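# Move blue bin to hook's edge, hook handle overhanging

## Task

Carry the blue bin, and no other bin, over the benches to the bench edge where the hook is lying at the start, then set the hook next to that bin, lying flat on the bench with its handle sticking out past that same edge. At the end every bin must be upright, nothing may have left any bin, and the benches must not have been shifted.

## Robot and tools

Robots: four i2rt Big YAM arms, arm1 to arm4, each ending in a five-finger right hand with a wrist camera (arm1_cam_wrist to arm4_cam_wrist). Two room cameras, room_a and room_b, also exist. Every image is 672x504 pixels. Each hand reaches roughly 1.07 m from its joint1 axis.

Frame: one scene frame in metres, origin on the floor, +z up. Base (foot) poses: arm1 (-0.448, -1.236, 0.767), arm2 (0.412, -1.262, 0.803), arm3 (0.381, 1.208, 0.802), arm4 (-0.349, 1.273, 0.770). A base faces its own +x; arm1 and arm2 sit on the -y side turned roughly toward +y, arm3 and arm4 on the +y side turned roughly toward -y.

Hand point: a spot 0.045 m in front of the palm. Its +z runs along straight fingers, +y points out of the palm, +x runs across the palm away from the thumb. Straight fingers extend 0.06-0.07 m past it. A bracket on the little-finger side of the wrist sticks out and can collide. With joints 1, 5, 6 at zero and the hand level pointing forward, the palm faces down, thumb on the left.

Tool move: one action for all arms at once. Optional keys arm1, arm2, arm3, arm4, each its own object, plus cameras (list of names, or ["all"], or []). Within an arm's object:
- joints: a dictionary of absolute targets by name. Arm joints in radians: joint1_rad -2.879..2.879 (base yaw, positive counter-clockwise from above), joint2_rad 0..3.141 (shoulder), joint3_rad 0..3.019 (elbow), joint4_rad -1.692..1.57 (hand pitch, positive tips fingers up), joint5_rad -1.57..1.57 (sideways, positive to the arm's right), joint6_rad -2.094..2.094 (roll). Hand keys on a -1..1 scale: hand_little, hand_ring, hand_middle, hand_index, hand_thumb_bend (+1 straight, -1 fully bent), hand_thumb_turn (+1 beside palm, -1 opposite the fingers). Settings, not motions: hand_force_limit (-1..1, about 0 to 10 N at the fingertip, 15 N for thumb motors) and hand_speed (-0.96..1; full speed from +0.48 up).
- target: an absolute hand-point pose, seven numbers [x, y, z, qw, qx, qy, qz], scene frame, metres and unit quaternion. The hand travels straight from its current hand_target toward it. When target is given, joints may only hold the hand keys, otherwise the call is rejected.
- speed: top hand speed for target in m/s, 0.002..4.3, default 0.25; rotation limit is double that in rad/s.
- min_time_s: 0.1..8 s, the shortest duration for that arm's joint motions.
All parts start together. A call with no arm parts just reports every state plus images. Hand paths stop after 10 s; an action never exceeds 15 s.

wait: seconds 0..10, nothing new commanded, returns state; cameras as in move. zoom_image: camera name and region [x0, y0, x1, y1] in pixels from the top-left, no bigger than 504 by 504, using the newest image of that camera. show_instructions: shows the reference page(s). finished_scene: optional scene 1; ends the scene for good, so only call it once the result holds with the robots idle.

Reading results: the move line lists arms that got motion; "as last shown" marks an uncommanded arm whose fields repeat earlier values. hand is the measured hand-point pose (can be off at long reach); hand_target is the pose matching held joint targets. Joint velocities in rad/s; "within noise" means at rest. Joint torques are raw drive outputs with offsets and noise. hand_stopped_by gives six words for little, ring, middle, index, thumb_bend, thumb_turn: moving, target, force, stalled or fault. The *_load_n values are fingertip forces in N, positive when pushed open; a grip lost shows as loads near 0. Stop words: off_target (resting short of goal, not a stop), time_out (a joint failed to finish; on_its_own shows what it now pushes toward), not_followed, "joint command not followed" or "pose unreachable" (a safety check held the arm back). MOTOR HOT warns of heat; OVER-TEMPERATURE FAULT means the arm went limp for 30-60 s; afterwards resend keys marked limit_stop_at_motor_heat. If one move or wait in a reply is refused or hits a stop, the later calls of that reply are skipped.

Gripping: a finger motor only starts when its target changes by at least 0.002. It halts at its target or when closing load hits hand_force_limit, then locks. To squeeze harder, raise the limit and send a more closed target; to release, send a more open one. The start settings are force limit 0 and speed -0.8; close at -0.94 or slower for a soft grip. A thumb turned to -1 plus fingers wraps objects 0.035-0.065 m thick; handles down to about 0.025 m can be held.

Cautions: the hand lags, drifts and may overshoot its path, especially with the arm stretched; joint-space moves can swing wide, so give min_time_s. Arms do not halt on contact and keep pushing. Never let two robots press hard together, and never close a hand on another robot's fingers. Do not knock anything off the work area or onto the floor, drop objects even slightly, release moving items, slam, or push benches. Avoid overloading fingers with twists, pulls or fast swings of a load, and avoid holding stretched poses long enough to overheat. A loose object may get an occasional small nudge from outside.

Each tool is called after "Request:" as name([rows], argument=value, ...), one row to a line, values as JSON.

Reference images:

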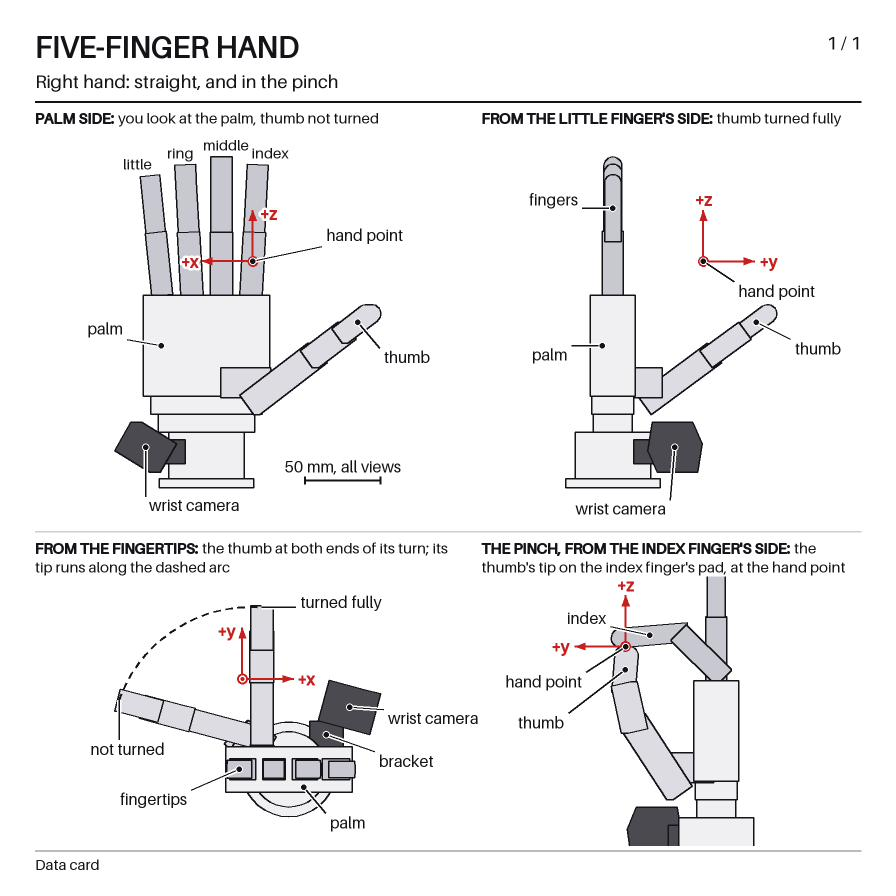

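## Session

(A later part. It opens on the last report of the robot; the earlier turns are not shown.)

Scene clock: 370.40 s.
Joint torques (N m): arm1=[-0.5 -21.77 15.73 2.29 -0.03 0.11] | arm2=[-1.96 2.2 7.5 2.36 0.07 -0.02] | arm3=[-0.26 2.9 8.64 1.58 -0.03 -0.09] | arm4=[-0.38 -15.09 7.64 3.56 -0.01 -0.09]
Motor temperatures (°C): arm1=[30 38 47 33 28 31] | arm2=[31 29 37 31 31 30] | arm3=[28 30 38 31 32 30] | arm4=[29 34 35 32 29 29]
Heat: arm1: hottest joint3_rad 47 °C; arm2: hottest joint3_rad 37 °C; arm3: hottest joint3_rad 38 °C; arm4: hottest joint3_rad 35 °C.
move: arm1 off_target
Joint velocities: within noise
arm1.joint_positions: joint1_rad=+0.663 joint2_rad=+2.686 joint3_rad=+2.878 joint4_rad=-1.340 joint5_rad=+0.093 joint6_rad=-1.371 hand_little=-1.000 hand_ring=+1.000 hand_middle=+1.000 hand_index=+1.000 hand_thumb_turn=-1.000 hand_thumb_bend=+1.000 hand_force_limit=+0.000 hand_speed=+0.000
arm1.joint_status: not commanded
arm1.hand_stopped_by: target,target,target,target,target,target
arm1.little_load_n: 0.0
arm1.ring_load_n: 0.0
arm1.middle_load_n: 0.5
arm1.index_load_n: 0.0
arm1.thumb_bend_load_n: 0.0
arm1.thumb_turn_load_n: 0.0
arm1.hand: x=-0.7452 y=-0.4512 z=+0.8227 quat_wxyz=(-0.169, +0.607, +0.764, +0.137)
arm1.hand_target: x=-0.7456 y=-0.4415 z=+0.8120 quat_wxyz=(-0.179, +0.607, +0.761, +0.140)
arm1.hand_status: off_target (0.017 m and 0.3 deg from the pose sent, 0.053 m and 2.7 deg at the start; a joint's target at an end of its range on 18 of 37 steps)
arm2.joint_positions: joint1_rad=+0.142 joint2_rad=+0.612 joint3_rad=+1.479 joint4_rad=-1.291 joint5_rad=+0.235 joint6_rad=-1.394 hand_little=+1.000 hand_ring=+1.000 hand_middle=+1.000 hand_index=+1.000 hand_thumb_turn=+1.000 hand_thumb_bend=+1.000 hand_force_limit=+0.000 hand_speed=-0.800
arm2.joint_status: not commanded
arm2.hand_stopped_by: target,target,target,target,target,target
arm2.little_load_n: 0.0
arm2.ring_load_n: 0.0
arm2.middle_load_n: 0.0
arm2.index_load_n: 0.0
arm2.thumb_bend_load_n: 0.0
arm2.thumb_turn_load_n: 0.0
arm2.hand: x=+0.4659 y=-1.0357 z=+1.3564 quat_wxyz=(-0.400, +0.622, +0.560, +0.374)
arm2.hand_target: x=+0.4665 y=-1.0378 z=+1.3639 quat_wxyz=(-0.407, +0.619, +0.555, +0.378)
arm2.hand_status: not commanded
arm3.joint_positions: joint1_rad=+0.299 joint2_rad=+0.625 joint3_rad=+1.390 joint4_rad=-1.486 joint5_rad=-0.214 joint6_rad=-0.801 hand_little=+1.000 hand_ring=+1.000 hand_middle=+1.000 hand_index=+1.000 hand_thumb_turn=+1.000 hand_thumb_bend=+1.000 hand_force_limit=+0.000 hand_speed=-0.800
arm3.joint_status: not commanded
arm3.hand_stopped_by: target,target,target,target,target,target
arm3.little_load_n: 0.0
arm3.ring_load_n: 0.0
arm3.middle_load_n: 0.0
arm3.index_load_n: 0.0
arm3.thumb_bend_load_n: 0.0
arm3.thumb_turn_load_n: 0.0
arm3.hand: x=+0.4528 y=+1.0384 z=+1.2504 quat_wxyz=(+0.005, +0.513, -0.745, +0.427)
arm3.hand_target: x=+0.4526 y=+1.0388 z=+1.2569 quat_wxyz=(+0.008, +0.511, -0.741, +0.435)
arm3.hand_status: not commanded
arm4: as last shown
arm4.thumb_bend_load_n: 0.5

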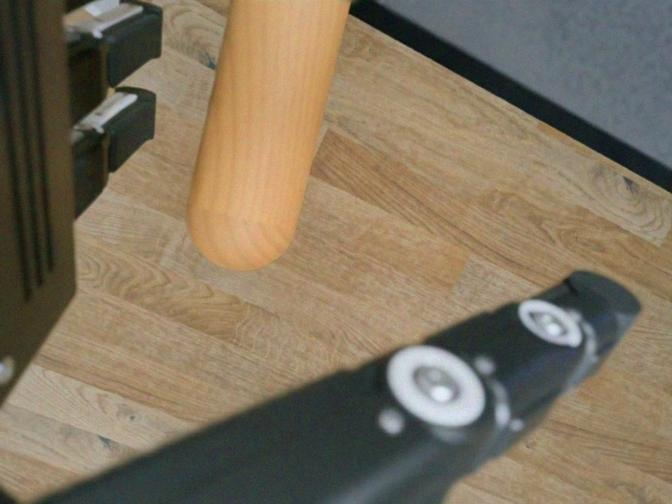

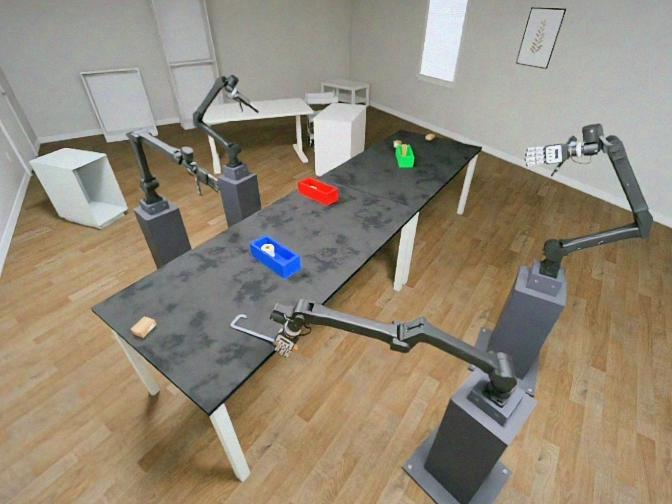

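Request:
move(arm1={"joints": {"hand_speed": -0.86, "hand_force_limit": -0.2, "hand_index": -1.0, "hand_middle": -1.0, "hand_ring": -1.0, "hand_thumb_bend": 0.2}}, cameras=["arm1_cam_wrist", "room_b"])

Request:
zoom_image(camera="room_b", region=[210, 260, 360, 380])

Scene clock: 382.03 s.
Joint torques (N m): arm1=[-0.56 -21.19 15.69 2.25 0.11 0.11] | arm2=[-2.14 2.67 7.54 2.33 0.05 -0.04] | arm3=[0.26 2.43 8.53 1.66 0.07 -0.06] | arm4=[-0.44 -15.15 7.54 3.62 0.01 -0.12]
Motor temperatures (°C): arm1=[30 37 47 33 28 31] | arm2=[31 29 37 31 31 30] | arm3=[28 30 38 31 32 30] | arm4=[29 34 35 32 29 29]
Heat: arm1: hottest joint3_rad 47 °C; arm2: hottest joint3_rad 37 °C; arm3: hottest joint3_rad 38 °C; arm4: hottest joint3_rad 35 °C.
move: arm1 off_target
Joint velocities: within noise
arm1.joint_positions: joint1_rad=+0.677 joint2_rad=+2.686 joint3_rad=+2.878 joint4_rad=-1.338 joint5_rad=+0.090 joint6_rad=-1.371 hand_little=-1.000 hand_ring=-1.000 hand_middle=-0.309 hand_index=-0.387 hand_thumb_turn=-1.000 hand_thumb_bend=+0.287 hand_force_limit=-0.200 hand_speed=-0.860
arm1.joint_status: hand_middle off_target (ended at -0.309, target -1.000); hand_index off_target (ended at -0.387, target -1.000); hand_thumb_bend off_target (ended at +0.287, target +0.200); the others done
arm1.hand_stopped_by: target,target,force,force,force,target
arm1.little_load_n: 0.0
arm1.ring_load_n: 0.5
arm1.middle_load_n: 6.5
arm1.index_load_n: 5.0
arm1.thumb_bend_load_n: 6.5
arm1.thumb_turn_load_n: 0.0
arm1.hand: x=-0.7566 y=-0.4552 z=+0.8226 quat_wxyz=(-0.171, +0.602, +0.768, +0.135)
arm1.hand_target: x=-0.7560 y=-0.4455 z=+0.8119 quat_wxyz=(-0.180, +0.602, +0.765, +0.139)
arm1.hand_status: not commanded
arm2, arm3, arm4: as last shown
arm4.thumb_bend_load_n: 0.0

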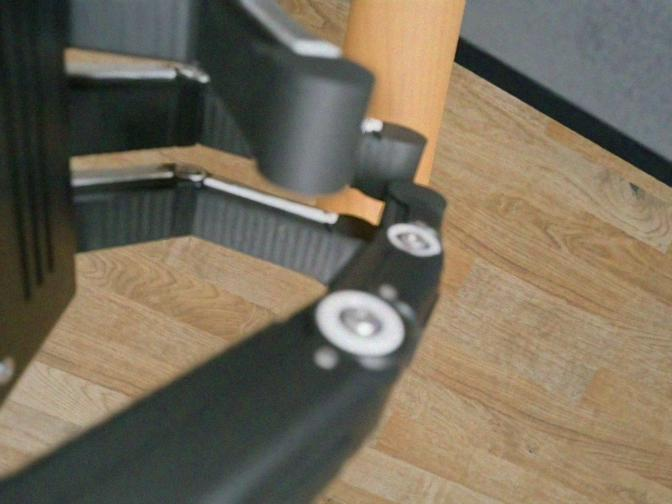

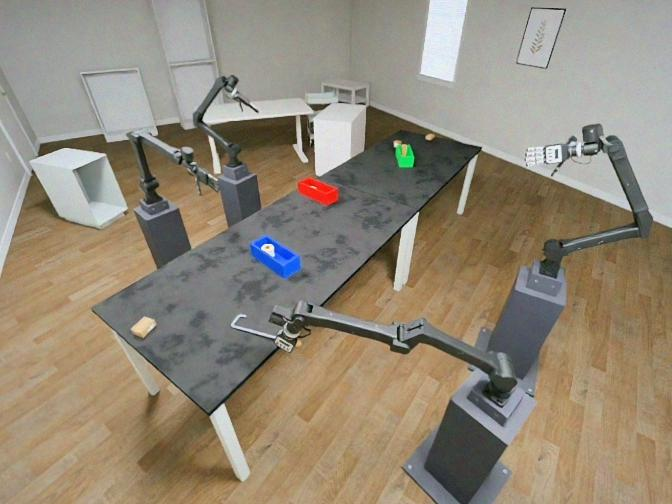

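Scaled by 3.360 from the camera's image (finer frame: 960x720).

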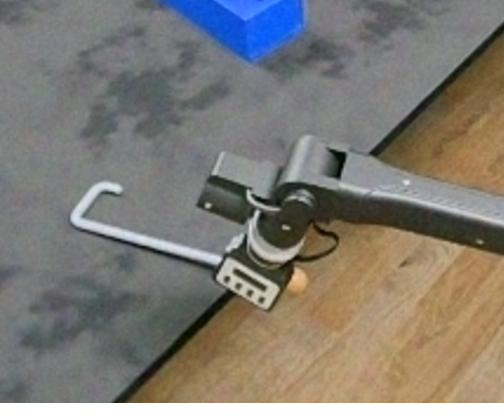

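Request:
move(arm1={"target": [-0.735, -0.515, 0.816, -0.1696, 0.6066, 0.7649, 0.1346], "speed": 0.08}, cameras=["arm1_cam_wrist", "room_b"])

Request:
zoom_image(camera="room_b", region=[210, 260, 360, 380])

Scene clock: 391.73 s.
Joint torques (N m): arm1=[0.38 -22.01 10.66 2.17 0.37 0.25] | arm2=[-2.14 2.32 7.51 2.35 0.06 -0.02] | arm3=[0.79 2.55 8.47 1.66 0.04 -0.09] | arm4=[-0.09 -15.15 7.47 3.55 -0.01 -0.11]
Motor temperatures (°C): arm1=[30 38 47 33 28 31] | arm2=[31 29 37 31 31 30] | arm3=[28 30 38 31 32 30] | arm4=[29 34 35 32 29 29]
Heat: arm1: hottest joint3_rad 47 °C; arm2: hottest joint3_rad 37 °C; arm3: hottest joint3_rad 38 °C; arm4: hottest joint3_rad 35 °C.
move: arm1 done
Joint velocities: within noise
arm1.joint_positions: joint1_rad=+0.678 joint2_rad=+2.315 joint3_rad=+2.162 joint4_rad=-1.005 joint5_rad=+0.091 joint6_rad=-1.366 hand_little=-1.000 hand_ring=-1.000 hand_middle=-0.309 hand_index=-0.387 hand_thumb_turn=-1.000 hand_thumb_bend=+0.287 hand_force_limit=-0.200 hand_speed=-0.860
arm1.joint_status: not commanded
arm1.hand_stopped_by: target,target,force,force,force,target
arm1.little_load_n: 0.0
arm1.ring_load_n: 0.5
arm1.middle_load_n: 6.0
arm1.index_load_n: 5.0
arm1.thumb_bend_load_n: 6.5
arm1.thumb_turn_load_n: 0.0
arm1.hand: x=-0.7291 y=-0.5132 z=+0.8174 quat_wxyz=(-0.165, +0.604, +0.768, +0.133)
arm1.hand_target: x=-0.7341 y=-0.5159 z=+0.8166 quat_wxyz=(-0.169, +0.606, +0.765, +0.134)
arm1.hand_status: done (0.006 m and 0.7 deg from the pose sent, 0.064 m and 0.7 deg at the start)
arm2, arm3, arm4: as last shown
arm3.little_load_n: -0.5
arm4.index_load_n: -0.5

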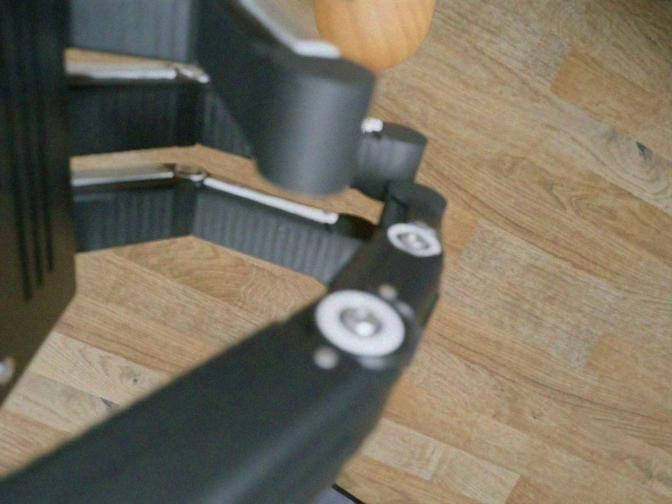

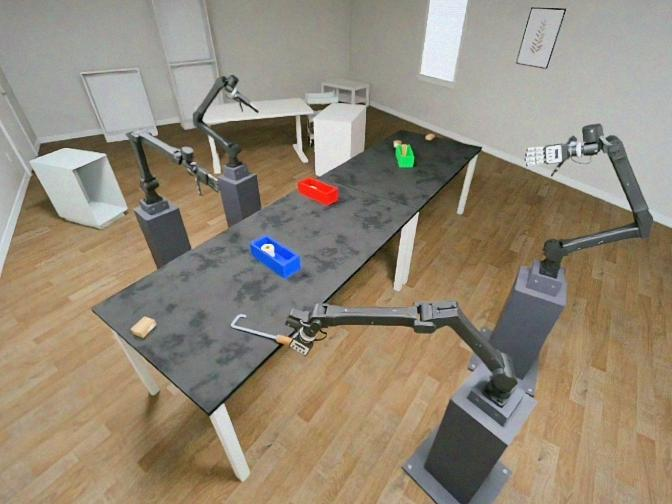

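Scaled by 3.360 from the camera's image (finer frame: 960x720).

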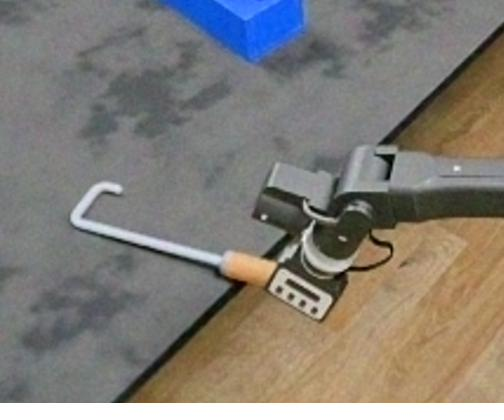

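Request:
move(arm1={"target": [-0.75, -0.515, 0.87, -0.1696, 0.6066, 0.7649, 0.1346], "speed": 0.15, "joints": {"hand_speed": 0.3, "hand_index": 1.0, "hand_middle": 1.0, "hand_ring": 1.0, "hand_thumb_bend": 1.0}}, cameras=["arm1_cam_wrist", "arm4_cam_wrist"])

Request:
zoom_image(camera="arm4_cam_wrist", region=[440, 0, 672, 150])

Scene clock: 400.67 s.
Joint torques (N m): arm1=[0.21 -20.95 16.51 0.96 0.36 0.33] | arm2=[-2.37 2.37 7.51 2.3 0.07 -0.02] | arm3=[1.2 3.02 8.42 1.5 0.1 -0.12] | arm4=[-0.15 -15.21 7.65 3.44 -0.02 -0.12]
Motor temperatures (°C): arm1=[30 39 47 33 28 31] | arm2=[31 29 37 31 31 30] | arm3=[28 30 38 31 32 30] | arm4=[29 34 35 32 29 29]
Heat: arm1: hottest joint3_rad 47 °C; arm2: hottest joint3_rad 37 °C; arm3: hottest joint3_rad 38 °C; arm4: hottest joint3_rad 35 °C.
move: arm1 off_target
Joint velocities: within noise
arm1.joint_positions: joint1_rad=+0.700 joint2_rad=+2.313 joint3_rad=+2.260 joint4_rad=-1.124 joint5_rad=+0.099 joint6_rad=-1.355 hand_little=-1.000 hand_ring=+1.000 hand_middle=+1.000 hand_index=+1.000 hand_thumb_turn=-1.000 hand_thumb_bend=+1.000 hand_force_limit=-0.200 hand_speed=+0.300
arm1.joint_status: all done
arm1.hand_stopped_by: target,target,target,target,target,target
arm1.little_load_n: 0.0
arm1.ring_load_n: 0.0
arm1.middle_load_n: 0.0
arm1.index_load_n: 0.0
arm1.thumb_bend_load_n: 0.0
arm1.thumb_turn_load_n: 0.0
arm1.hand: x=-0.7428 y=-0.5210 z=+0.8546 quat_wxyz=(-0.157, +0.601, +0.773, +0.129)
arm1.hand_target: x=-0.7500 y=-0.5145 z=+0.8706 quat_wxyz=(-0.171, +0.606, +0.765, +0.135)
arm1.hand_status: off_target (0.018 m and 1.9 deg from the pose sent, 0.057 m and 0.7 deg at the start)
arm2, arm3, arm4: as last shown
arm2.thumb_turn_load_n: -0.5
arm3.little_load_n: 0.0
arm4.index_load_n: 0.0

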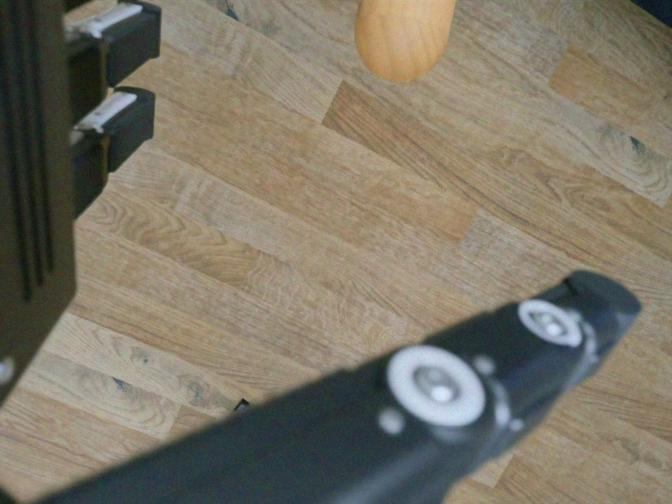

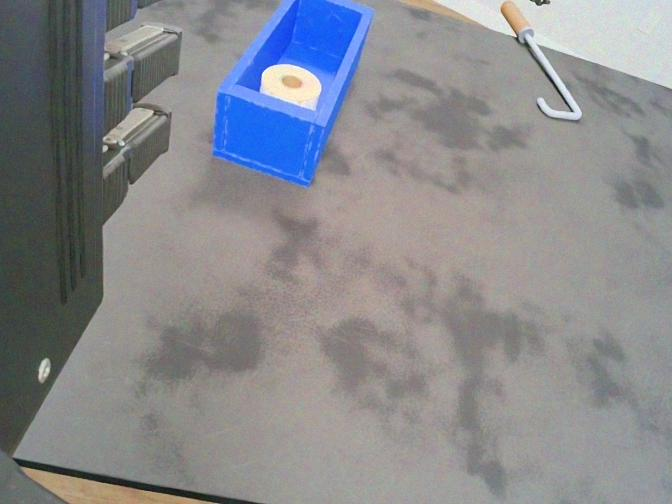

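Scaled by 2.172 from the camera's image (finer frame: 960x720).

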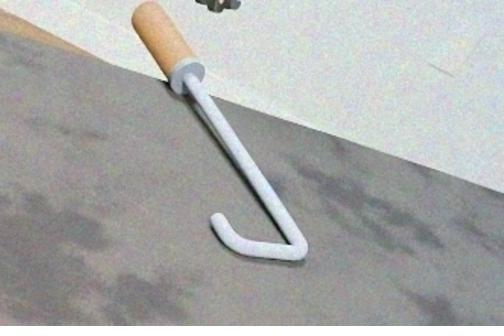

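Request:
move(arm1={"target": [-0.733, -0.432, 0.87, -0.1759, 0.5691, 0.7934, 0.1262], "speed": 0.12}, cameras=["arm1_cam_wrist", "arm4_cam_wrist"])

Request:
zoom_image(camera="arm4_cam_wrist", region=[440, 0, 672, 150])

Scene clock: 420.40 s.
Joint torques (N m): arm1=[0.21 -20.07 16.02 1.14 -0.07 -0.06] | arm2=[-2.32 2.32 7.46 2.35 0.05 -0.02] | arm3=[0.26 2.73 8.38 1.52 0.07 -0.05] | arm4=[0.03 -15.56 7.45 3.51 -0.01 -0.15]
Motor temperatures (°C): arm1=[30 41 48 32 28 31] | arm2=[31 29 37 31 31 30] | arm3=[28 30 38 31 32 30] | arm4=[29 34 35 32 29 29]
Heat: arm1: hottest joint3_rad 48 °C; arm2: hottest joint3_rad 37 °C; arm3: hottest joint3_rad 38 °C; arm4: hottest joint3_rad 35 °C.
move: arm1 off_target
Joint velocities: within noise
arm1.joint_positions: joint1_rad=+0.632 joint2_rad=+2.606 joint3_rad=+2.875 joint4_rad=-1.338 joint5_rad=+0.034 joint6_rad=-1.480 hand_little=-1.000 hand_ring=+1.000 hand_middle=+1.000 hand_index=+1.000 hand_thumb_turn=-1.000 hand_thumb_bend=+1.000 hand_force_limit=-0.200 hand_speed=+0.300
arm1.joint_status: not commanded
arm1.hand_stopped_by: target,target,target,target,target,target
arm1.little_load_n: 0.0
arm1.ring_load_n: 0.0
arm1.middle_load_n: 0.0
arm1.index_load_n: 0.0
arm1.thumb_bend_load_n: 0.0
arm1.thumb_turn_load_n: 0.0
arm1.hand: x=-0.7317 y=-0.4360 z=+0.8863 quat_wxyz=(-0.206, +0.568, +0.784, +0.143)
arm1.hand_target: x=-0.7334 y=-0.4328 z=+0.8676 quat_wxyz=(-0.199, +0.560, +0.792, +0.140)
arm1.hand_status: off_target (0.017 m and 4.1 deg from the pose sent, 0.091 m and 4.9 deg at the start; a joint's target at an end of its range on 23 of 59 steps)
arm2, arm3: as last shown
arm2.thumb_turn_load_n: 0.0
arm3.ring_load_n: -0.5
arm4.joint_positions: joint1_rad=+0.165 joint2_rad=+1.605 joint3_rad=+1.450 joint4_rad=-0.149 joint5_rad=+0.041 joint6_rad=-1.528 hand_little=+1.000 hand_ring=+1.000 hand_middle=+1.000 hand_index=+1.000 hand_thumb_turn=+1.000 hand_thumb_bend=+1.000 hand_force_limit=+0.000 hand_speed=+0.000
arm4.joint_status: not commanded
arm4.hand_stopped_by: target,target,target,target,target,target
arm4.little_load_n: 0.0
arm4.ring_load_n: 0.0
arm4.middle_load_n: 0.0
arm4.index_load_n: 0.0
arm4.thumb_bend_load_n: 0.0
arm4.thumb_turn_load_n: -0.5
arm4.hand: x=-0.3825 y=+0.5463 z=+1.1044 quat_wxyz=(+0.416, +0.564, -0.577, +0.419)
arm4.hand_target: x=-0.3818 y=+0.5461 z=+1.1224 quat_wxyz=(+0.431, +0.561, -0.561, +0.430)
arm4.hand_status: not commanded

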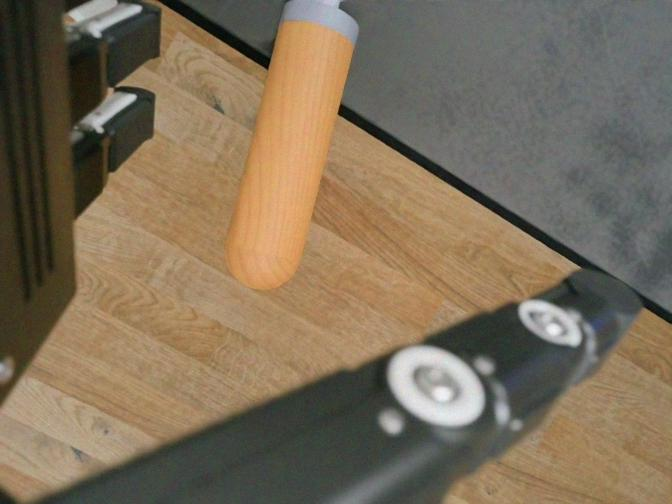

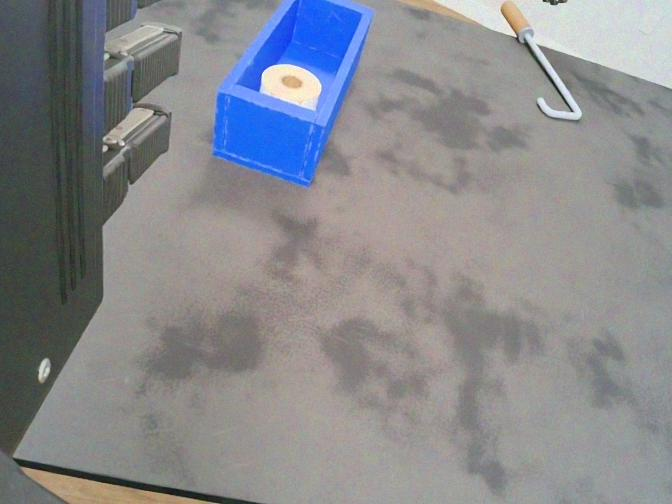

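Scaled by 2.172 from the camera's image (finer frame: 960x720).

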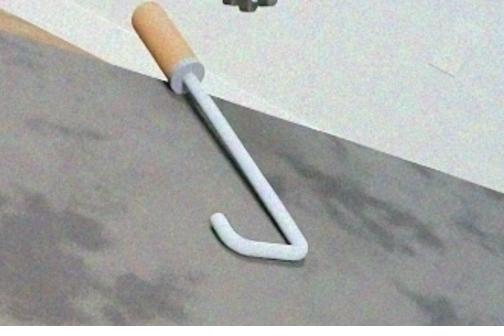

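Request:
move(arm1={"target": [-0.728, -0.438, 0.83, -0.1773, 0.56, 0.7998, 0.1241], "speed": 0.1}, cameras=["arm1_cam_wrist"])

Scene clock: 428.20 s.
Joint torques (N m): arm1=[-0.38 -22.59 10.54 2.19 -0.1 -0.06] | arm2=[-2.43 2.32 7.54 2.26 0.05 -0.03] | arm3=[0.67 2.84 8.39 1.52 0.06 -0.11] | arm4=[-0.44 -15.27 7.57 3.55 -0.03 -0.13]
Motor temperatures (°C): arm1=[30 41 49 32 28 31] | arm2=[31 29 37 31 31 30] | arm3=[28 30 38 31 32 30] | arm4=[29 34 35 32 29 29]
Heat: arm1: hottest joint3_rad 49 °C; arm2: hottest joint3_rad 37 °C; arm3: hottest joint3_rad 38 °C; arm4: hottest joint3_rad 35 °C.
move: arm1 off_target
Joint velocities: within noise
arm1.joint_positions: joint1_rad=+0.632 joint2_rad=+2.606 joint3_rad=+2.789 joint4_rad=-1.309 joint5_rad=+0.027 joint6_rad=-1.491 hand_little=-1.000 hand_ring=+1.000 hand_middle=+1.000 hand_index=+1.000 hand_thumb_turn=-1.000 hand_thumb_bend=+1.000 hand_force_limit=-0.200 hand_speed=+0.300
arm1.joint_status: not commanded
arm1.hand_stopped_by: target,target,target,target,target,target
arm1.little_load_n: 0.0
arm1.ring_load_n: 0.0
arm1.middle_load_n: 0.0
arm1.index_load_n: 0.0
arm1.thumb_bend_load_n: 0.0
arm1.thumb_turn_load_n: 0.0
arm1.hand: x=-0.7300 y=-0.4418 z=+0.8492 quat_wxyz=(-0.183, +0.566, +0.793, +0.127)
arm1.hand_target: x=-0.7274 y=-0.4393 z=+0.8302 quat_wxyz=(-0.177, +0.560, +0.800, +0.124)
arm1.hand_status: off_target (0.020 m and 1.3 deg from the pose sent, 0.057 m and 4.4 deg at the start)
arm2, arm3, arm4: as last shown
arm3.ring_load_n: 0.0
arm4.thumb_turn_load_n: 0.0

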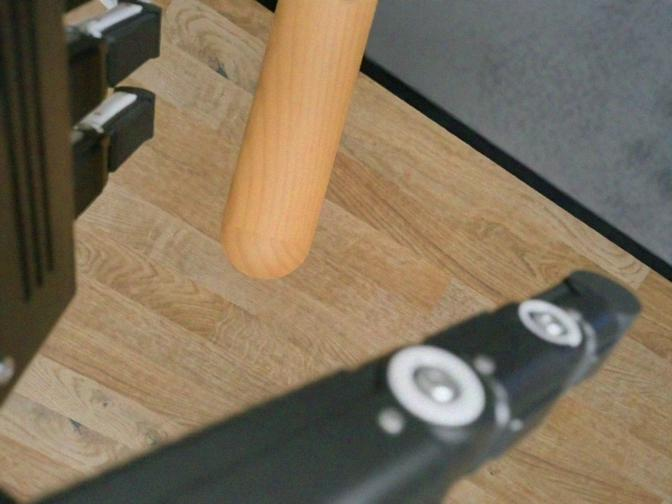

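Request:
move(arm1={"target": [-0.727, -0.438, 0.786, -0.1773, 0.56, 0.7998, 0.1241], "speed": 0.08}, cameras=["arm1_cam_wrist", "arm4_cam_wrist"])

Request:
zoom_image(camera="arm4_cam_wrist", region=[440, 0, 672, 150])

Scene clock: 431.70 s.
Joint torques (N m): arm1=[-0.44 -23.88 10.67 2.22 -0.09 -0.05] | arm2=[-2.02 2.26 7.56 2.29 0.05 -0.02] | arm3=[1.03 2.49 8.43 1.52 0.07 -0.1] | arm4=[-0.03 -15.56 7.42 3.49 -0.02 -0.11]
Motor temperatures (°C): arm1=[30 42 48 32 28 31] | arm2=[31 29 37 31 31 30] | arm3=[28 30 38 31 32 30] | arm4=[29 34 35 32 29 29]
Heat: arm1: hottest joint3_rad 48 °C; arm2: hottest joint3_rad 37 °C; arm3: hottest joint3_rad 38 °C; arm4: hottest joint3_rad 35 °C.
move: arm1 done
Joint velocities: within noise
arm1.joint_positions: joint1_rad=+0.632 joint2_rad=+2.596 joint3_rad=+2.605 joint4_rad=-1.158 joint5_rad=+0.026 joint6_rad=-1.492 hand_little=-1.000 hand_ring=+1.000 hand_middle=+1.000 hand_index=+1.000 hand_thumb_turn=-1.000 hand_thumb_bend=+1.000 hand_force_limit=-0.200 hand_speed=+0.300
arm1.joint_status: not commanded
arm1.hand_stopped_by: target,target,target,target,target,target
arm1.little_load_n: 0.0
arm1.ring_load_n: 0.0
arm1.middle_load_n: 0.0
arm1.index_load_n: 0.0
arm1.thumb_bend_load_n: 0.0
arm1.thumb_turn_load_n: 0.0
arm1.hand: x=-0.7295 y=-0.4423 z=+0.7854 quat_wxyz=(-0.174, +0.567, +0.796, +0.121)
arm1.hand_target: x=-0.7267 y=-0.4389 z=+0.7867 quat_wxyz=(-0.177, +0.560, +0.800, +0.124)
arm1.hand_status: done (0.005 m and 1.1 deg from the pose sent, 0.063 m and 1.3 deg at the start)
arm2, arm3, arm4: as last shown
arm3.ring_load_n: -0.5
arm4.middle_load_n: -0.5

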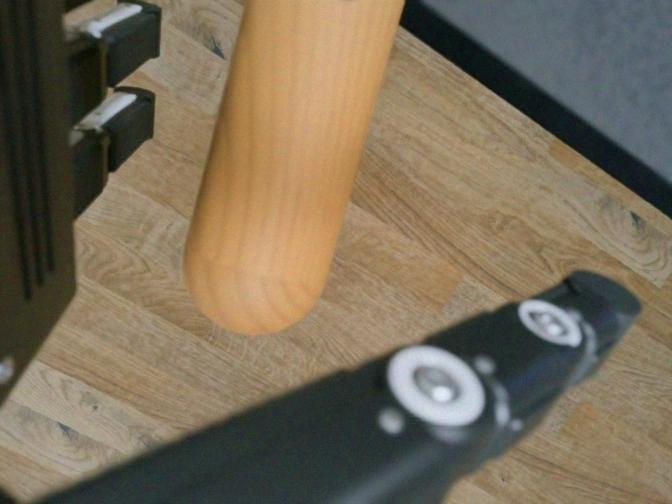

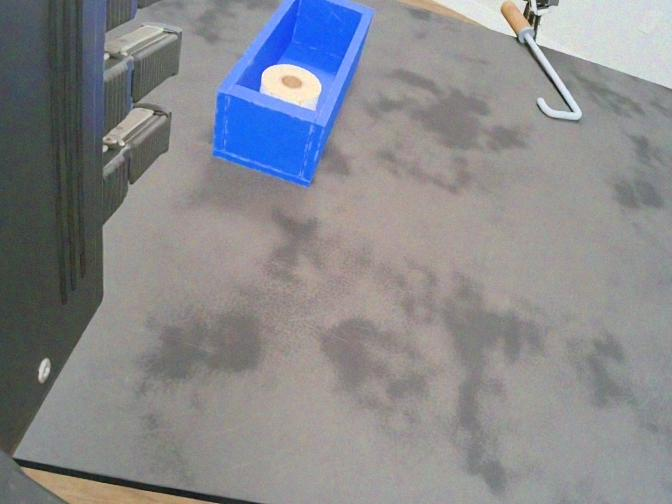

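Scaled by 2.172 from the camera's image (finer frame: 960x720).

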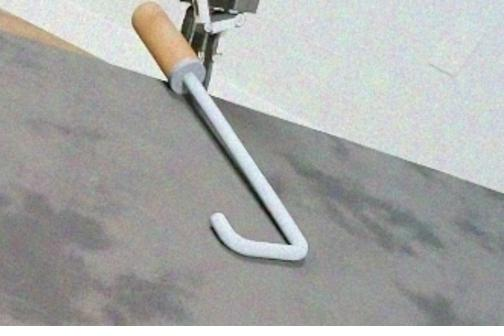

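Request:
move(arm1={"target": [-0.729, -0.432, 0.799, -0.1773, 0.56, 0.7998, 0.1241], "speed": 0.08}, cameras=["arm1_cam_wrist"])

Scene clock: 441.63 s.
Joint torques (N m): arm1=[-0.67 -20.78 16.54 1.07 -0.07 -0.04] | arm2=[-1.85 2.2 7.6 2.33 0.05 -0.02] | arm3=[0.67 2.08 8.59 1.76 0.11 -0.06] | arm4=[-0.56 -15.79 7.49 3.58 -0.01 -0.14]
Motor temperatures (°C): arm1=[30 43 48 32 28 31] | arm2=[31 29 37 31 31 30] | arm3=[28 30 38 31 32 30] | arm4=[29 34 35 32 29 29]
Heat: arm1: hottest joint3_rad 48 °C; arm2: hottest joint3_rad 37 °C; arm3: hottest joint3_rad 38 °C; arm4: hottest joint3_rad 35 °C.
move: arm1 off_target
Joint velocities: within noise
arm1.joint_positions: joint1_rad=+0.632 joint2_rad=+2.596 joint3_rad=+2.667 joint4_rad=-1.201 joint5_rad=+0.025 joint6_rad=-1.494 hand_little=-1.000 hand_ring=+1.000 hand_middle=+1.000 hand_index=+1.000 hand_thumb_turn=-1.000 hand_thumb_bend=+1.000 hand_force_limit=-0.200 hand_speed=+0.300
arm1.joint_status: not commanded
arm1.hand_stopped_by: target,target,target,target,target,target
arm1.little_load_n: 0.0
arm1.ring_load_n: 0.0
arm1.middle_load_n: 0.0
arm1.index_load_n: 0.0
arm1.thumb_bend_load_n: 0.0
arm1.thumb_turn_load_n: 0.5
arm1.hand: x=-0.7313 y=-0.4388 z=+0.8104 quat_wxyz=(-0.182, +0.565, +0.795, +0.126)
arm1.hand_target: x=-0.7289 y=-0.4325 z=+0.7989 quat_wxyz=(-0.179, +0.559, +0.800, +0.125)
arm1.hand_status: off_target (0.013 m and 1.0 deg from the pose sent, 0.017 m and 1.1 deg at the start)
arm2, arm3, arm4: as last shown
arm3.ring_load_n: 0.0
arm4.middle_load_n: 0.0

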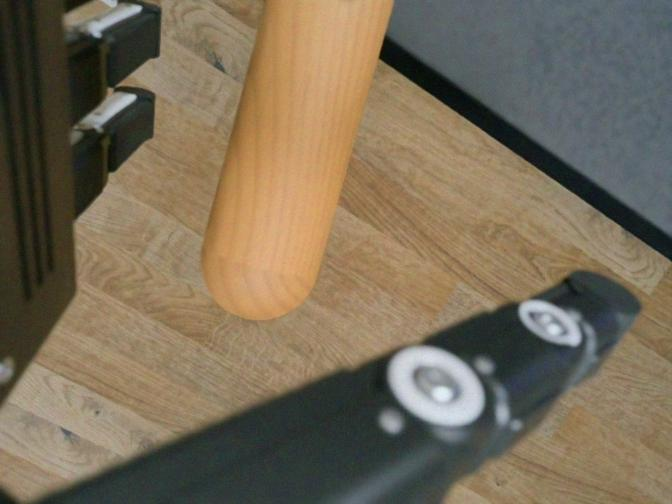

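Request:
move(arm1={"target": [-0.729, -0.430, 0.789, -0.1773, 0.56, 0.7998, 0.1241], "speed": 0.08}, cameras=["arm1_cam_wrist"])

Scene clock: 453.83 s.
Joint torques (N m): arm1=[-0.44 -20.25 15.21 1.78 -0.09 -0.05] | arm2=[-2.02 2.55 7.53 2.28 0.07 -0.02] | arm3=[-0.09 2.84 8.36 1.66 0 -0.05] | arm4=[0.15 -15.38 7.54 3.45 -0.02 -0.11]
Motor temperatures (°C): arm1=[30 44 50 32 28 31] | arm2=[31 29 37 31 31 30] | arm3=[28 30 38 31 32 30] | arm4=[29 34 35 32 29 29]
Heat: arm1: hottest joint3_rad 50 °C; arm2: hottest joint3_rad 37 °C; arm3: hottest joint3_rad 38 °C; arm4: hottest joint3_rad 35 °C.
move: arm1 off_target
Joint velocities: within noise
arm1.joint_positions: joint1_rad=+0.632 joint2_rad=+2.596 joint3_rad=+2.667 joint4_rad=-1.201 joint5_rad=+0.025 joint6_rad=-1.495 hand_little=-1.000 hand_ring=+1.000 hand_middle=+1.000 hand_index=+1.000 hand_thumb_turn=-1.000 hand_thumb_bend=+1.000 hand_force_limit=-0.200 hand_speed=+0.300
arm1.joint_status: not commanded
arm1.hand_stopped_by: target,target,target,target,target,target
arm1.little_load_n: 0.0
arm1.ring_load_n: 0.0
arm1.middle_load_n: 0.0
arm1.index_load_n: 0.0
arm1.thumb_bend_load_n: 0.0
arm1.thumb_turn_load_n: 0.0
arm1.hand: x=-0.7313 y=-0.4389 z=+0.8103 quat_wxyz=(-0.182, +0.565, +0.795, +0.126)
arm1.hand_target: x=-0.7284 y=-0.4316 z=+0.7889 quat_wxyz=(-0.178, +0.560, +0.800, +0.125)
arm1.hand_status: off_target (0.023 m and 1.0 deg from the pose sent, 0.023 m and 1.0 deg at the start)
arm2.joint_positions: joint1_rad=+0.142 joint2_rad=+0.612 joint3_rad=+1.479 joint4_rad=-1.291 joint5_rad=+0.235 joint6_rad=-1.394 hand_little=+1.000 hand_ring=+1.000 hand_middle=+1.000 hand_index=+1.000 hand_thumb_turn=+1.000 hand_thumb_bend=+1.000 hand_force_limit=+0.000 hand_speed=-0.800
arm2.joint_status: not commanded
arm2.hand_stopped_by: target,target,target,target,target,target
arm2.little_load_n: 0.0
arm2.ring_load_n: 0.0
arm2.middle_load_n: 0.0
arm2.index_load_n: 0.0
arm2.thumb_bend_load_n: 0.0
arm2.thumb_turn_load_n: 0.0
arm2.hand: x=+0.4659 y=-1.0357 z=+1.3564 quat_wxyz=(-0.400, +0.622, +0.560, +0.374)
arm2.hand_target: x=+0.4665 y=-1.0378 z=+1.3639 quat_wxyz=(-0.407, +0.619, +0.555, +0.378)
arm2.hand_status: not commanded
arm3.joint_positions: joint1_rad=+0.299 joint2_rad=+0.625 joint3_rad=+1.390 joint4_rad=-1.486 joint5_rad=-0.214 joint6_rad=-0.801 hand_little=+1.000 hand_ring=+1.000 hand_middle=+1.000 hand_index=+1.000 hand_thumb_turn=+1.000 hand_thumb_bend=+1.000 hand_force_limit=+0.000 hand_speed=-0.800
arm3.joint_status: not commanded
arm3.hand_stopped_by: target,target,target,target,target,target
arm3.little_load_n: 0.0
arm3.ring_load_n: 0.0
arm3.middle_load_n: 0.0
arm3.index_load_n: 0.0
arm3.thumb_bend_load_n: 0.0
arm3.thumb_turn_load_n: 0.0
arm3.hand: x=+0.4528 y=+1.0384 z=+1.2504 quat_wxyz=(+0.005, +0.513, -0.745, +0.427)
arm3.hand_target: x=+0.4526 y=+1.0388 z=+1.2569 quat_wxyz=(+0.008, +0.511, -0.741, +0.435)
arm3.hand_status: not commanded
arm4: as last shown
arm4.middle_load_n: -0.5

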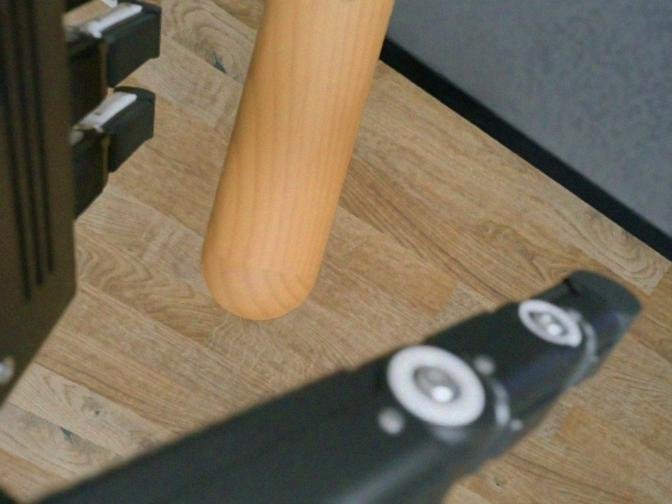

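Request:
move(arm1={"target": [-0.729, -0.430, 0.777, -0.1773, 0.56, 0.7998, 0.1241], "speed": 0.1}, cameras=["arm1_cam_wrist"])

Scene clock: 456.00 s.
Joint torques (N m): arm1=[-0.56 -20.89 11.9 2.26 -0.11 -0.04] | arm2=[-2.26 2.14 7.5 2.25 0.05 -0.04] | arm3=[0.03 2.73 8.42 1.66 0.05 -0.13] | arm4=[-0.21 -15.27 7.45 3.48 -0.02 -0.14]
Motor temperatures (°C): arm1=[30 44 50 32 28 31] | arm2=[31 29 37 31 31 30] | arm3=[28 30 38 31 32 30] | arm4=[29 34 35 32 29 29]
Heat: arm1: hottest joint3_rad 50 °C; arm2: hottest joint3_rad 37 °C; arm3: hottest joint3_rad 38 °C; arm4: hottest joint3_rad 35 °C.
move: arm1 off_target
Joint velocities: within noise
arm1.joint_positions: joint1_rad=+0.632 joint2_rad=+2.596 joint3_rad=+2.667 joint4_rad=-1.182 joint5_rad=+0.025 joint6_rad=-1.495 hand_little=-1.000 hand_ring=+1.000 hand_middle=+1.000 hand_index=+1.000 hand_thumb_turn=-1.000 hand_thumb_bend=+1.000 hand_force_limit=-0.200 hand_speed=+0.300
arm1.joint_status: not commanded
arm1.hand_stopped_by: target,target,target,target,target,target
arm1.little_load_n: 0.0
arm1.ring_load_n: 0.0
arm1.middle_load_n: 0.0
arm1.index_load_n: 0.0
arm1.thumb_bend_load_n: -0.5
arm1.thumb_turn_load_n: 0.0
arm1.hand: x=-0.7333 y=-0.4345 z=+0.8119 quat_wxyz=(-0.190, +0.564, +0.793, +0.130)
arm1.hand_target: x=-0.7284 y=-0.4321 z=+0.7774 quat_wxyz=(-0.178, +0.560, +0.800, +0.124)
arm1.hand_status: off_target (0.035 m and 1.8 deg from the pose sent, 0.035 m and 1.0 deg at the start)
arm2, arm3, arm4: as last shown
arm3.thumb_turn_load_n: -0.5
arm4.middle_load_n: 0.0

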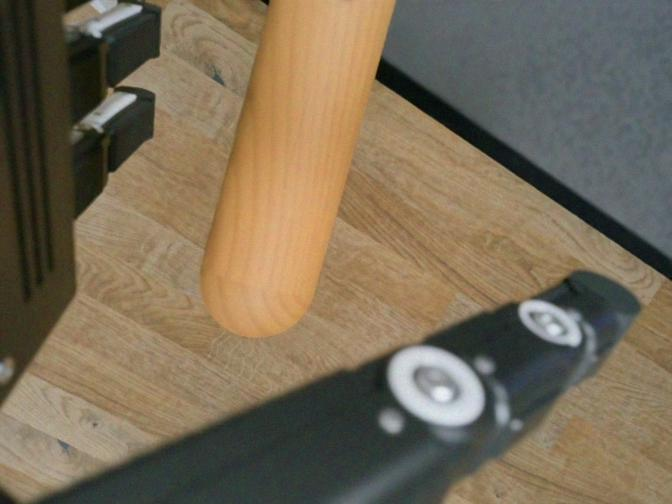

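Request:
move(arm1={"target": [-0.729, -0.446, 0.780, -0.1773, 0.56, 0.7998, 0.1241], "speed": 0.1}, cameras=["arm1_cam_wrist"])

Scene clock: 459.20 s.
Joint torques (N m): arm1=[-0.03 -23.59 10.45 2.22 0.11 0.04] | arm2=[-2.26 2.49 7.6 2.43 0.05 -0.03] | arm3=[0.21 1.96 8.61 1.55 0.02 -0.12] | arm4=[-0.26 -15.09 7.56 3.41 -0.02 -0.13]
Motor temperatures (°C): arm1=[30 44 50 32 28 31] | arm2=[31 29 37 31 31 30] | arm3=[28 30 38 31 32 30] | arm4=[29 34 35 32 29 29]
Heat: arm1: hottest joint3_rad 50 °C; arm2: hottest joint3_rad 37 °C; arm3: hottest joint3_rad 38 °C; arm4: hottest joint3_rad 35 °C.
move: arm1 done
Joint velocities: within noise
arm1.joint_positions: joint1_rad=+0.632 joint2_rad=+2.551 joint3_rad=+2.516 joint4_rad=-1.106 joint5_rad=+0.024 joint6_rad=-1.495 hand_little=-1.000 hand_ring=+1.000 hand_middle=+1.000 hand_index=+1.000 hand_thumb_turn=-1.000 hand_thumb_bend=+1.000 hand_force_limit=-0.200 hand_speed=+0.300
arm1.joint_status: not commanded
arm1.hand_stopped_by: target,target,target,target,target,target
arm1.little_load_n: -0.5
arm1.ring_load_n: 0.0
arm1.middle_load_n: 0.0
arm1.index_load_n: 0.0
arm1.thumb_bend_load_n: 0.0
arm1.thumb_turn_load_n: 0.0
arm1.hand: x=-0.7279 y=-0.4466 z=+0.7848 quat_wxyz=(-0.177, +0.565, +0.796, +0.123)
arm1.hand_target: x=-0.7282 y=-0.4463 z=+0.7806 quat_wxyz=(-0.177, +0.560, +0.800, +0.124)
arm1.hand_status: done (0.005 m and 0.8 deg from the pose sent, 0.034 m and 1.8 deg at the start)
arm2, arm3, arm4: as last shown
arm3.index_load_n: -0.5
arm3.thumb_turn_load_n: 0.0

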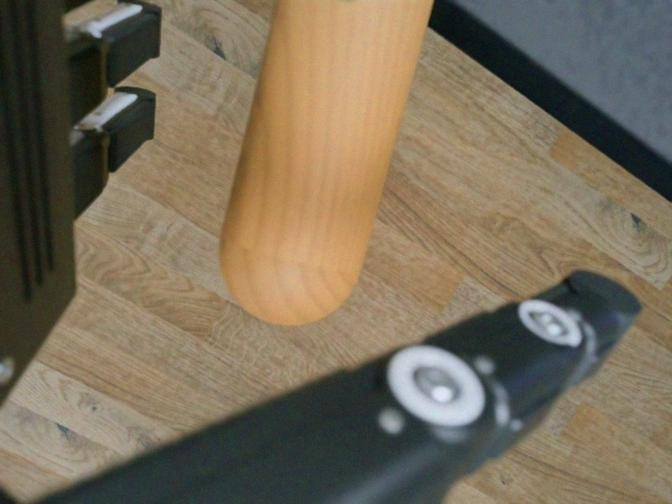

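Request:
move(arm1={"joints": {"hand_speed": -0.5, "hand_index": 0.25, "hand_middle": 0.25, "hand_ring": 0.2}}, cameras=[])

Request:
move(arm1={"target": [-0.735, -0.432, 0.783, -0.1773, 0.56, 0.7998, 0.1241], "speed": 0.1}, cameras=["arm1_cam_wrist", "arm4_cam_wrist"])

Request:
zoom_image(camera="arm4_cam_wrist", region=[440, 0, 672, 150])

Scene clock: 465.20 s.
Joint torques (N m): arm1=[-0.15 -23.65 10.97 2.18 0.2 0.03] | arm2=[-2.32 2.02 7.49 2.25 0.05 -0.04] | arm3=[-0.03 2.43 8.46 1.62 0.02 -0.05] | arm4=[0.03 -15.15 7.56 3.48 -0.04 -0.11]
Motor temperatures (°C): arm1=[30 43 49 32 28 31] | arm2=[31 29 37 31 31 30] | arm3=[28 30 38 31 32 30] | arm4=[29 34 35 32 29 29]
Heat: arm1: hottest joint3_rad 49 °C; arm2: hottest joint3_rad 37 °C; arm3: hottest joint3_rad 38 °C; arm4: hottest joint3_rad 35 °C.
move: arm1 done
Joint velocities: within noise
arm1.joint_positions: joint1_rad=+0.632 joint2_rad=+2.551 joint3_rad=+2.512 joint4_rad=-1.106 joint5_rad=+0.023 joint6_rad=-1.495 hand_little=-1.000 hand_ring=+0.200 hand_middle=+0.250 hand_index=+0.250 hand_thumb_turn=-1.000 hand_thumb_bend=+1.000 hand_force_limit=-0.200 hand_speed=-0.500
arm1.joint_status: all done
arm1.hand_stopped_by: target,target,target,target,target,target
arm1.little_load_n: 0.0
arm1.ring_load_n: 0.5
arm1.middle_load_n: 0.0
arm1.index_load_n: 0.5
arm1.thumb_bend_load_n: 0.0
arm1.thumb_turn_load_n: 0.0
arm1.hand: x=-0.7276 y=-0.4478 z=+0.7826 quat_wxyz=(-0.176, +0.566, +0.797, +0.121)
arm1.hand_target: x=-0.7279 y=-0.4461 z=+0.7807 quat_wxyz=(-0.177, +0.560, +0.799, +0.124)
arm1.hand_status: not commanded
arm2, arm3, arm4: as last shown
arm2.ring_load_n: -0.5
arm3.index_load_n: 0.0

Scene clock: 466.83 s.
Joint torques (N m): arm1=[0.03 -20.31 16.62 1.01 0.15 -0.01] | arm2=[-2.37 2.2 7.66 2.3 0.05 -0.04] | arm3=[0.32 1.9 8.51 1.76 0.06 -0.13] | arm4=[-0.62 -15.27 7.58 3.51 -0.03 -0.14]
Motor temperatures (°C): arm1=[30 43 49 32 28 31] | arm2=[31 29 37 31 31 30] | arm3=[28 30 38 31 32 30] | arm4=[29 34 35 32 29 29]
Heat: arm1: hottest joint3_rad 49 °C; arm2: hottest joint3_rad 37 °C; arm3: hottest joint3_rad 38 °C; arm4: hottest joint3_rad 35 °C.
move: arm1 off_target
Joint velocities: within noise
arm1.joint_positions: joint1_rad=+0.632 joint2_rad=+2.600 joint3_rad=+2.647 joint4_rad=-1.171 joint5_rad=+0.023 joint6_rad=-1.495 hand_little=-1.000 hand_ring=+0.200 hand_middle=+0.250 hand_index=+0.250 hand_thumb_turn=-1.000 hand_thumb_bend=+1.000 hand_force_limit=-0.200 hand_speed=-0.500
arm1.joint_status: not commanded
arm1.hand_stopped_by: target,target,target,target,target,target
arm1.little_load_n: 0.0
arm1.ring_load_n: 0.0
arm1.middle_load_n: 0.0
arm1.index_load_n: 0.0
arm1.thumb_bend_load_n: 0.0
arm1.thumb_turn_load_n: 0.0
arm1.hand: x=-0.7327 y=-0.4363 z=+0.7997 quat_wxyz=(-0.185, +0.564, +0.795, +0.127)
arm1.hand_target: x=-0.7346 y=-0.4329 z=+0.7821 quat_wxyz=(-0.179, +0.559, +0.800, +0.125)
arm1.hand_status: off_target (0.017 m and 1.2 deg from the pose sent, 0.017 m and 0.8 deg at the start)
arm2, arm3: as last shown
arm2.ring_load_n: 0.0
arm4.joint_positions: joint1_rad=+0.165 joint2_rad=+1.605 joint3_rad=+1.450 joint4_rad=-0.149 joint5_rad=+0.041 joint6_rad=-1.528 hand_little=+1.000 hand_ring=+1.000 hand_middle=+1.000 hand_index=+1.000 hand_thumb_turn=+1.000 hand_thumb_bend=+1.000 hand_force_limit=+0.000 hand_speed=+0.000
arm4.joint_status: not commanded
arm4.hand_stopped_by: target,target,target,target,target,target
arm4.little_load_n: 0.0
arm4.ring_load_n: 0.0
arm4.middle_load_n: 0.0
arm4.index_load_n: 0.0
arm4.thumb_bend_load_n: 0.0
arm4.thumb_turn_load_n: 0.0
arm4.hand: x=-0.3825 y=+0.5463 z=+1.1044 quat_wxyz=(+0.416, +0.564, -0.577, +0.419)
arm4.hand_target: x=-0.3818 y=+0.5461 z=+1.1224 quat_wxyz=(+0.431, +0.561, -0.561, +0.430)
arm4.hand_status: not commanded

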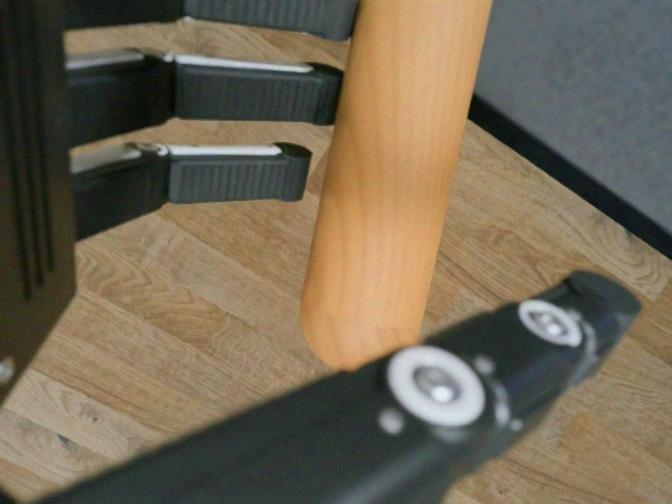

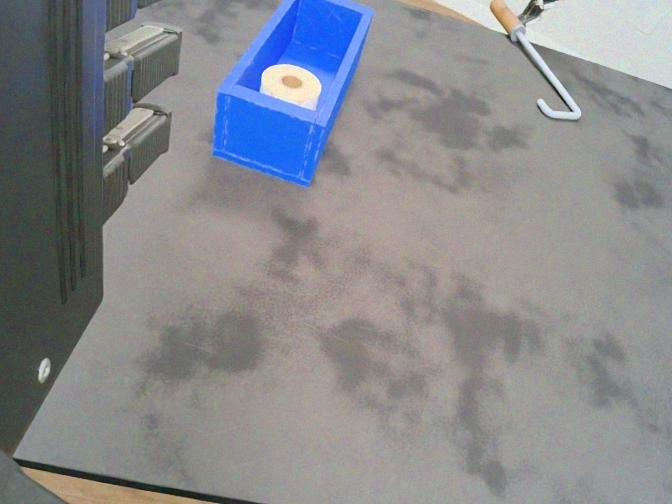

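Scaled by 2.172 from the camera's image (finer frame: 960x720).

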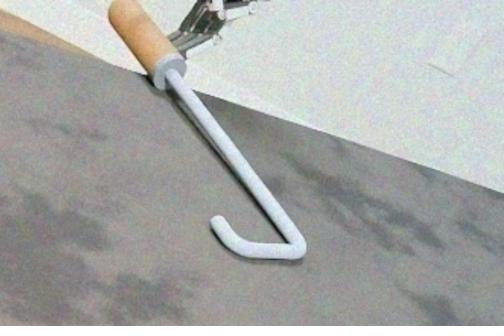

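Request:
move(arm1={"target": [-0.735, -0.445, 0.86, -0.1816, 0.5311, 0.8191, 0.1177], "speed": 0.15, "joints": {"hand_speed": 0.3, "hand_index": 1.0, "hand_middle": 1.0, "hand_ring": 1.0}})

Request:
move(arm1={"target": [-0.699, -0.437, 0.85, -0.1816, 0.5311, 0.8191, 0.1177], "speed": 0.12}, cameras=["arm1_cam_wrist"])

Scene clock: 487.57 s.
Joint torques (N m): arm1=[0.09 -21.83 16.35 1.09 -0.11 -0.04] | arm2=[-2.37 2.37 7.58 2.35 0.08 -0.04] | arm3=[0.73 2.43 8.46 1.68 0.08 -0.13] | arm4=[0.03 -15.38 7.57 3.47 -0.02 -0.13]
Motor temperatures (°C): arm1=[30 44 48 32 28 31] | arm2=[31 29 37 31 31 30] | arm3=[28 30 38 31 32 30] | arm4=[29 35 35 32 29 29]
Heat: arm1: hottest joint3_rad 48 °C; arm2: hottest joint3_rad 37 °C; arm3: hottest joint3_rad 38 °C; arm4: hottest joint2_rad 35 °C.
move: arm1 done
Joint velocities: within noise
arm1.joint_positions: joint1_rad=+0.632 joint2_rad=+2.563 joint3_rad=+2.723 joint4_rad=-1.311 joint5_rad=-0.001 joint6_rad=-1.551 hand_little=-1.000 hand_ring=+1.000 hand_middle=+1.000 hand_index=+1.000 hand_thumb_turn=-1.000 hand_thumb_bend=+1.000 hand_force_limit=-0.200 hand_speed=+0.300
arm1.joint_status: all done
arm1.hand_stopped_by: target,target,target,target,target,target
arm1.little_load_n: 0.0
arm1.ring_load_n: 0.0
arm1.middle_load_n: 0.0
arm1.index_load_n: 0.0
arm1.thumb_bend_load_n: 0.0
arm1.thumb_turn_load_n: 0.0
arm1.hand: x=-0.7301 y=-0.4497 z=+0.8538 quat_wxyz=(-0.177, +0.541, +0.814, +0.115)
arm1.hand_target: x=-0.7351 y=-0.4449 z=+0.8596 quat_wxyz=(-0.183, +0.531, +0.819, +0.119)
arm1.hand_status: done (0.009 m and 1.5 deg from the pose sent, 0.061 m and 4.8 deg at the start)
arm2, arm3, arm4: as last shown
pictures: none

Scene clock: 488.90 s.
Joint torques (N m): arm1=[0.09 -23.59 10.62 2.24 -0.1 -0.05] | arm2=[-2.14 2.32 7.53 2.36 0.04 -0.03] | arm3=[0.5 2.02 8.59 1.58 0.06 -0.09] | arm4=[-0.5 -15.33 7.54 3.59 0 -0.13]
Motor temperatures (°C): arm1=[29 44 48 32 28 31] | arm2=[31 29 37 31 31 30] | arm3=[28 30 38 31 32 30] | arm4=[29 35 35 32 29 29]
Heat: arm1: hottest joint3_rad 48 °C; arm2: hottest joint3_rad 37 °C; arm3: hottest joint3_rad 38 °C; arm4: hottest joint2_rad 35 °C.
move: arm1 done
Joint velocities: within noise
arm1.joint_positions: joint1_rad=+0.582 joint2_rad=+2.530 joint3_rad=+2.642 joint4_rad=-1.264 joint5_rad=-0.021 joint6_rad=-1.591 hand_little=-1.000 hand_ring=+1.000 hand_middle=+1.000 hand_index=+1.000 hand_thumb_turn=-1.000 hand_thumb_bend=+1.000 hand_force_limit=-0.200 hand_speed=+0.300
arm1.joint_status: not commanded
arm1.hand_stopped_by: target,target,target,target,target,target
arm1.little_load_n: 0.0
arm1.ring_load_n: 0.0
arm1.middle_load_n: 0.0
arm1.index_load_n: 0.0
arm1.thumb_bend_load_n: -0.5
arm1.thumb_turn_load_n: 0.0
arm1.hand: x=-0.6924 y=-0.4376 z=+0.8477 quat_wxyz=(-0.177, +0.544, +0.812, +0.115)
arm1.hand_target: x=-0.6960 y=-0.4361 z=+0.8500 quat_wxyz=(-0.181, +0.533, +0.818, +0.117)
arm1.hand_status: done (0.007 m and 1.8 deg from the pose sent, 0.034 m and 1.5 deg at the start)
arm2, arm3, arm4: as last shown

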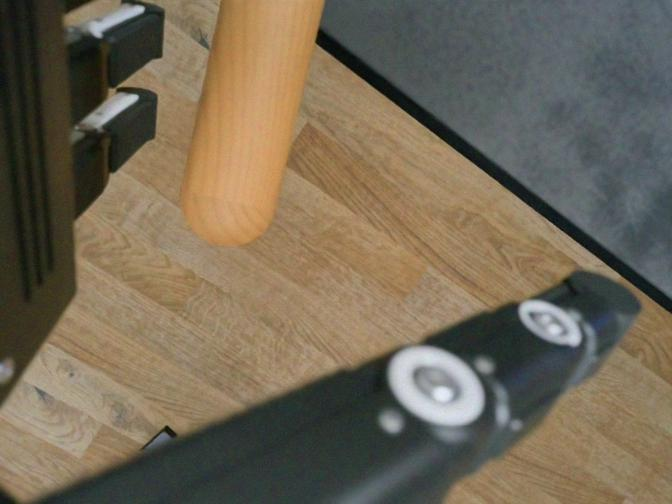

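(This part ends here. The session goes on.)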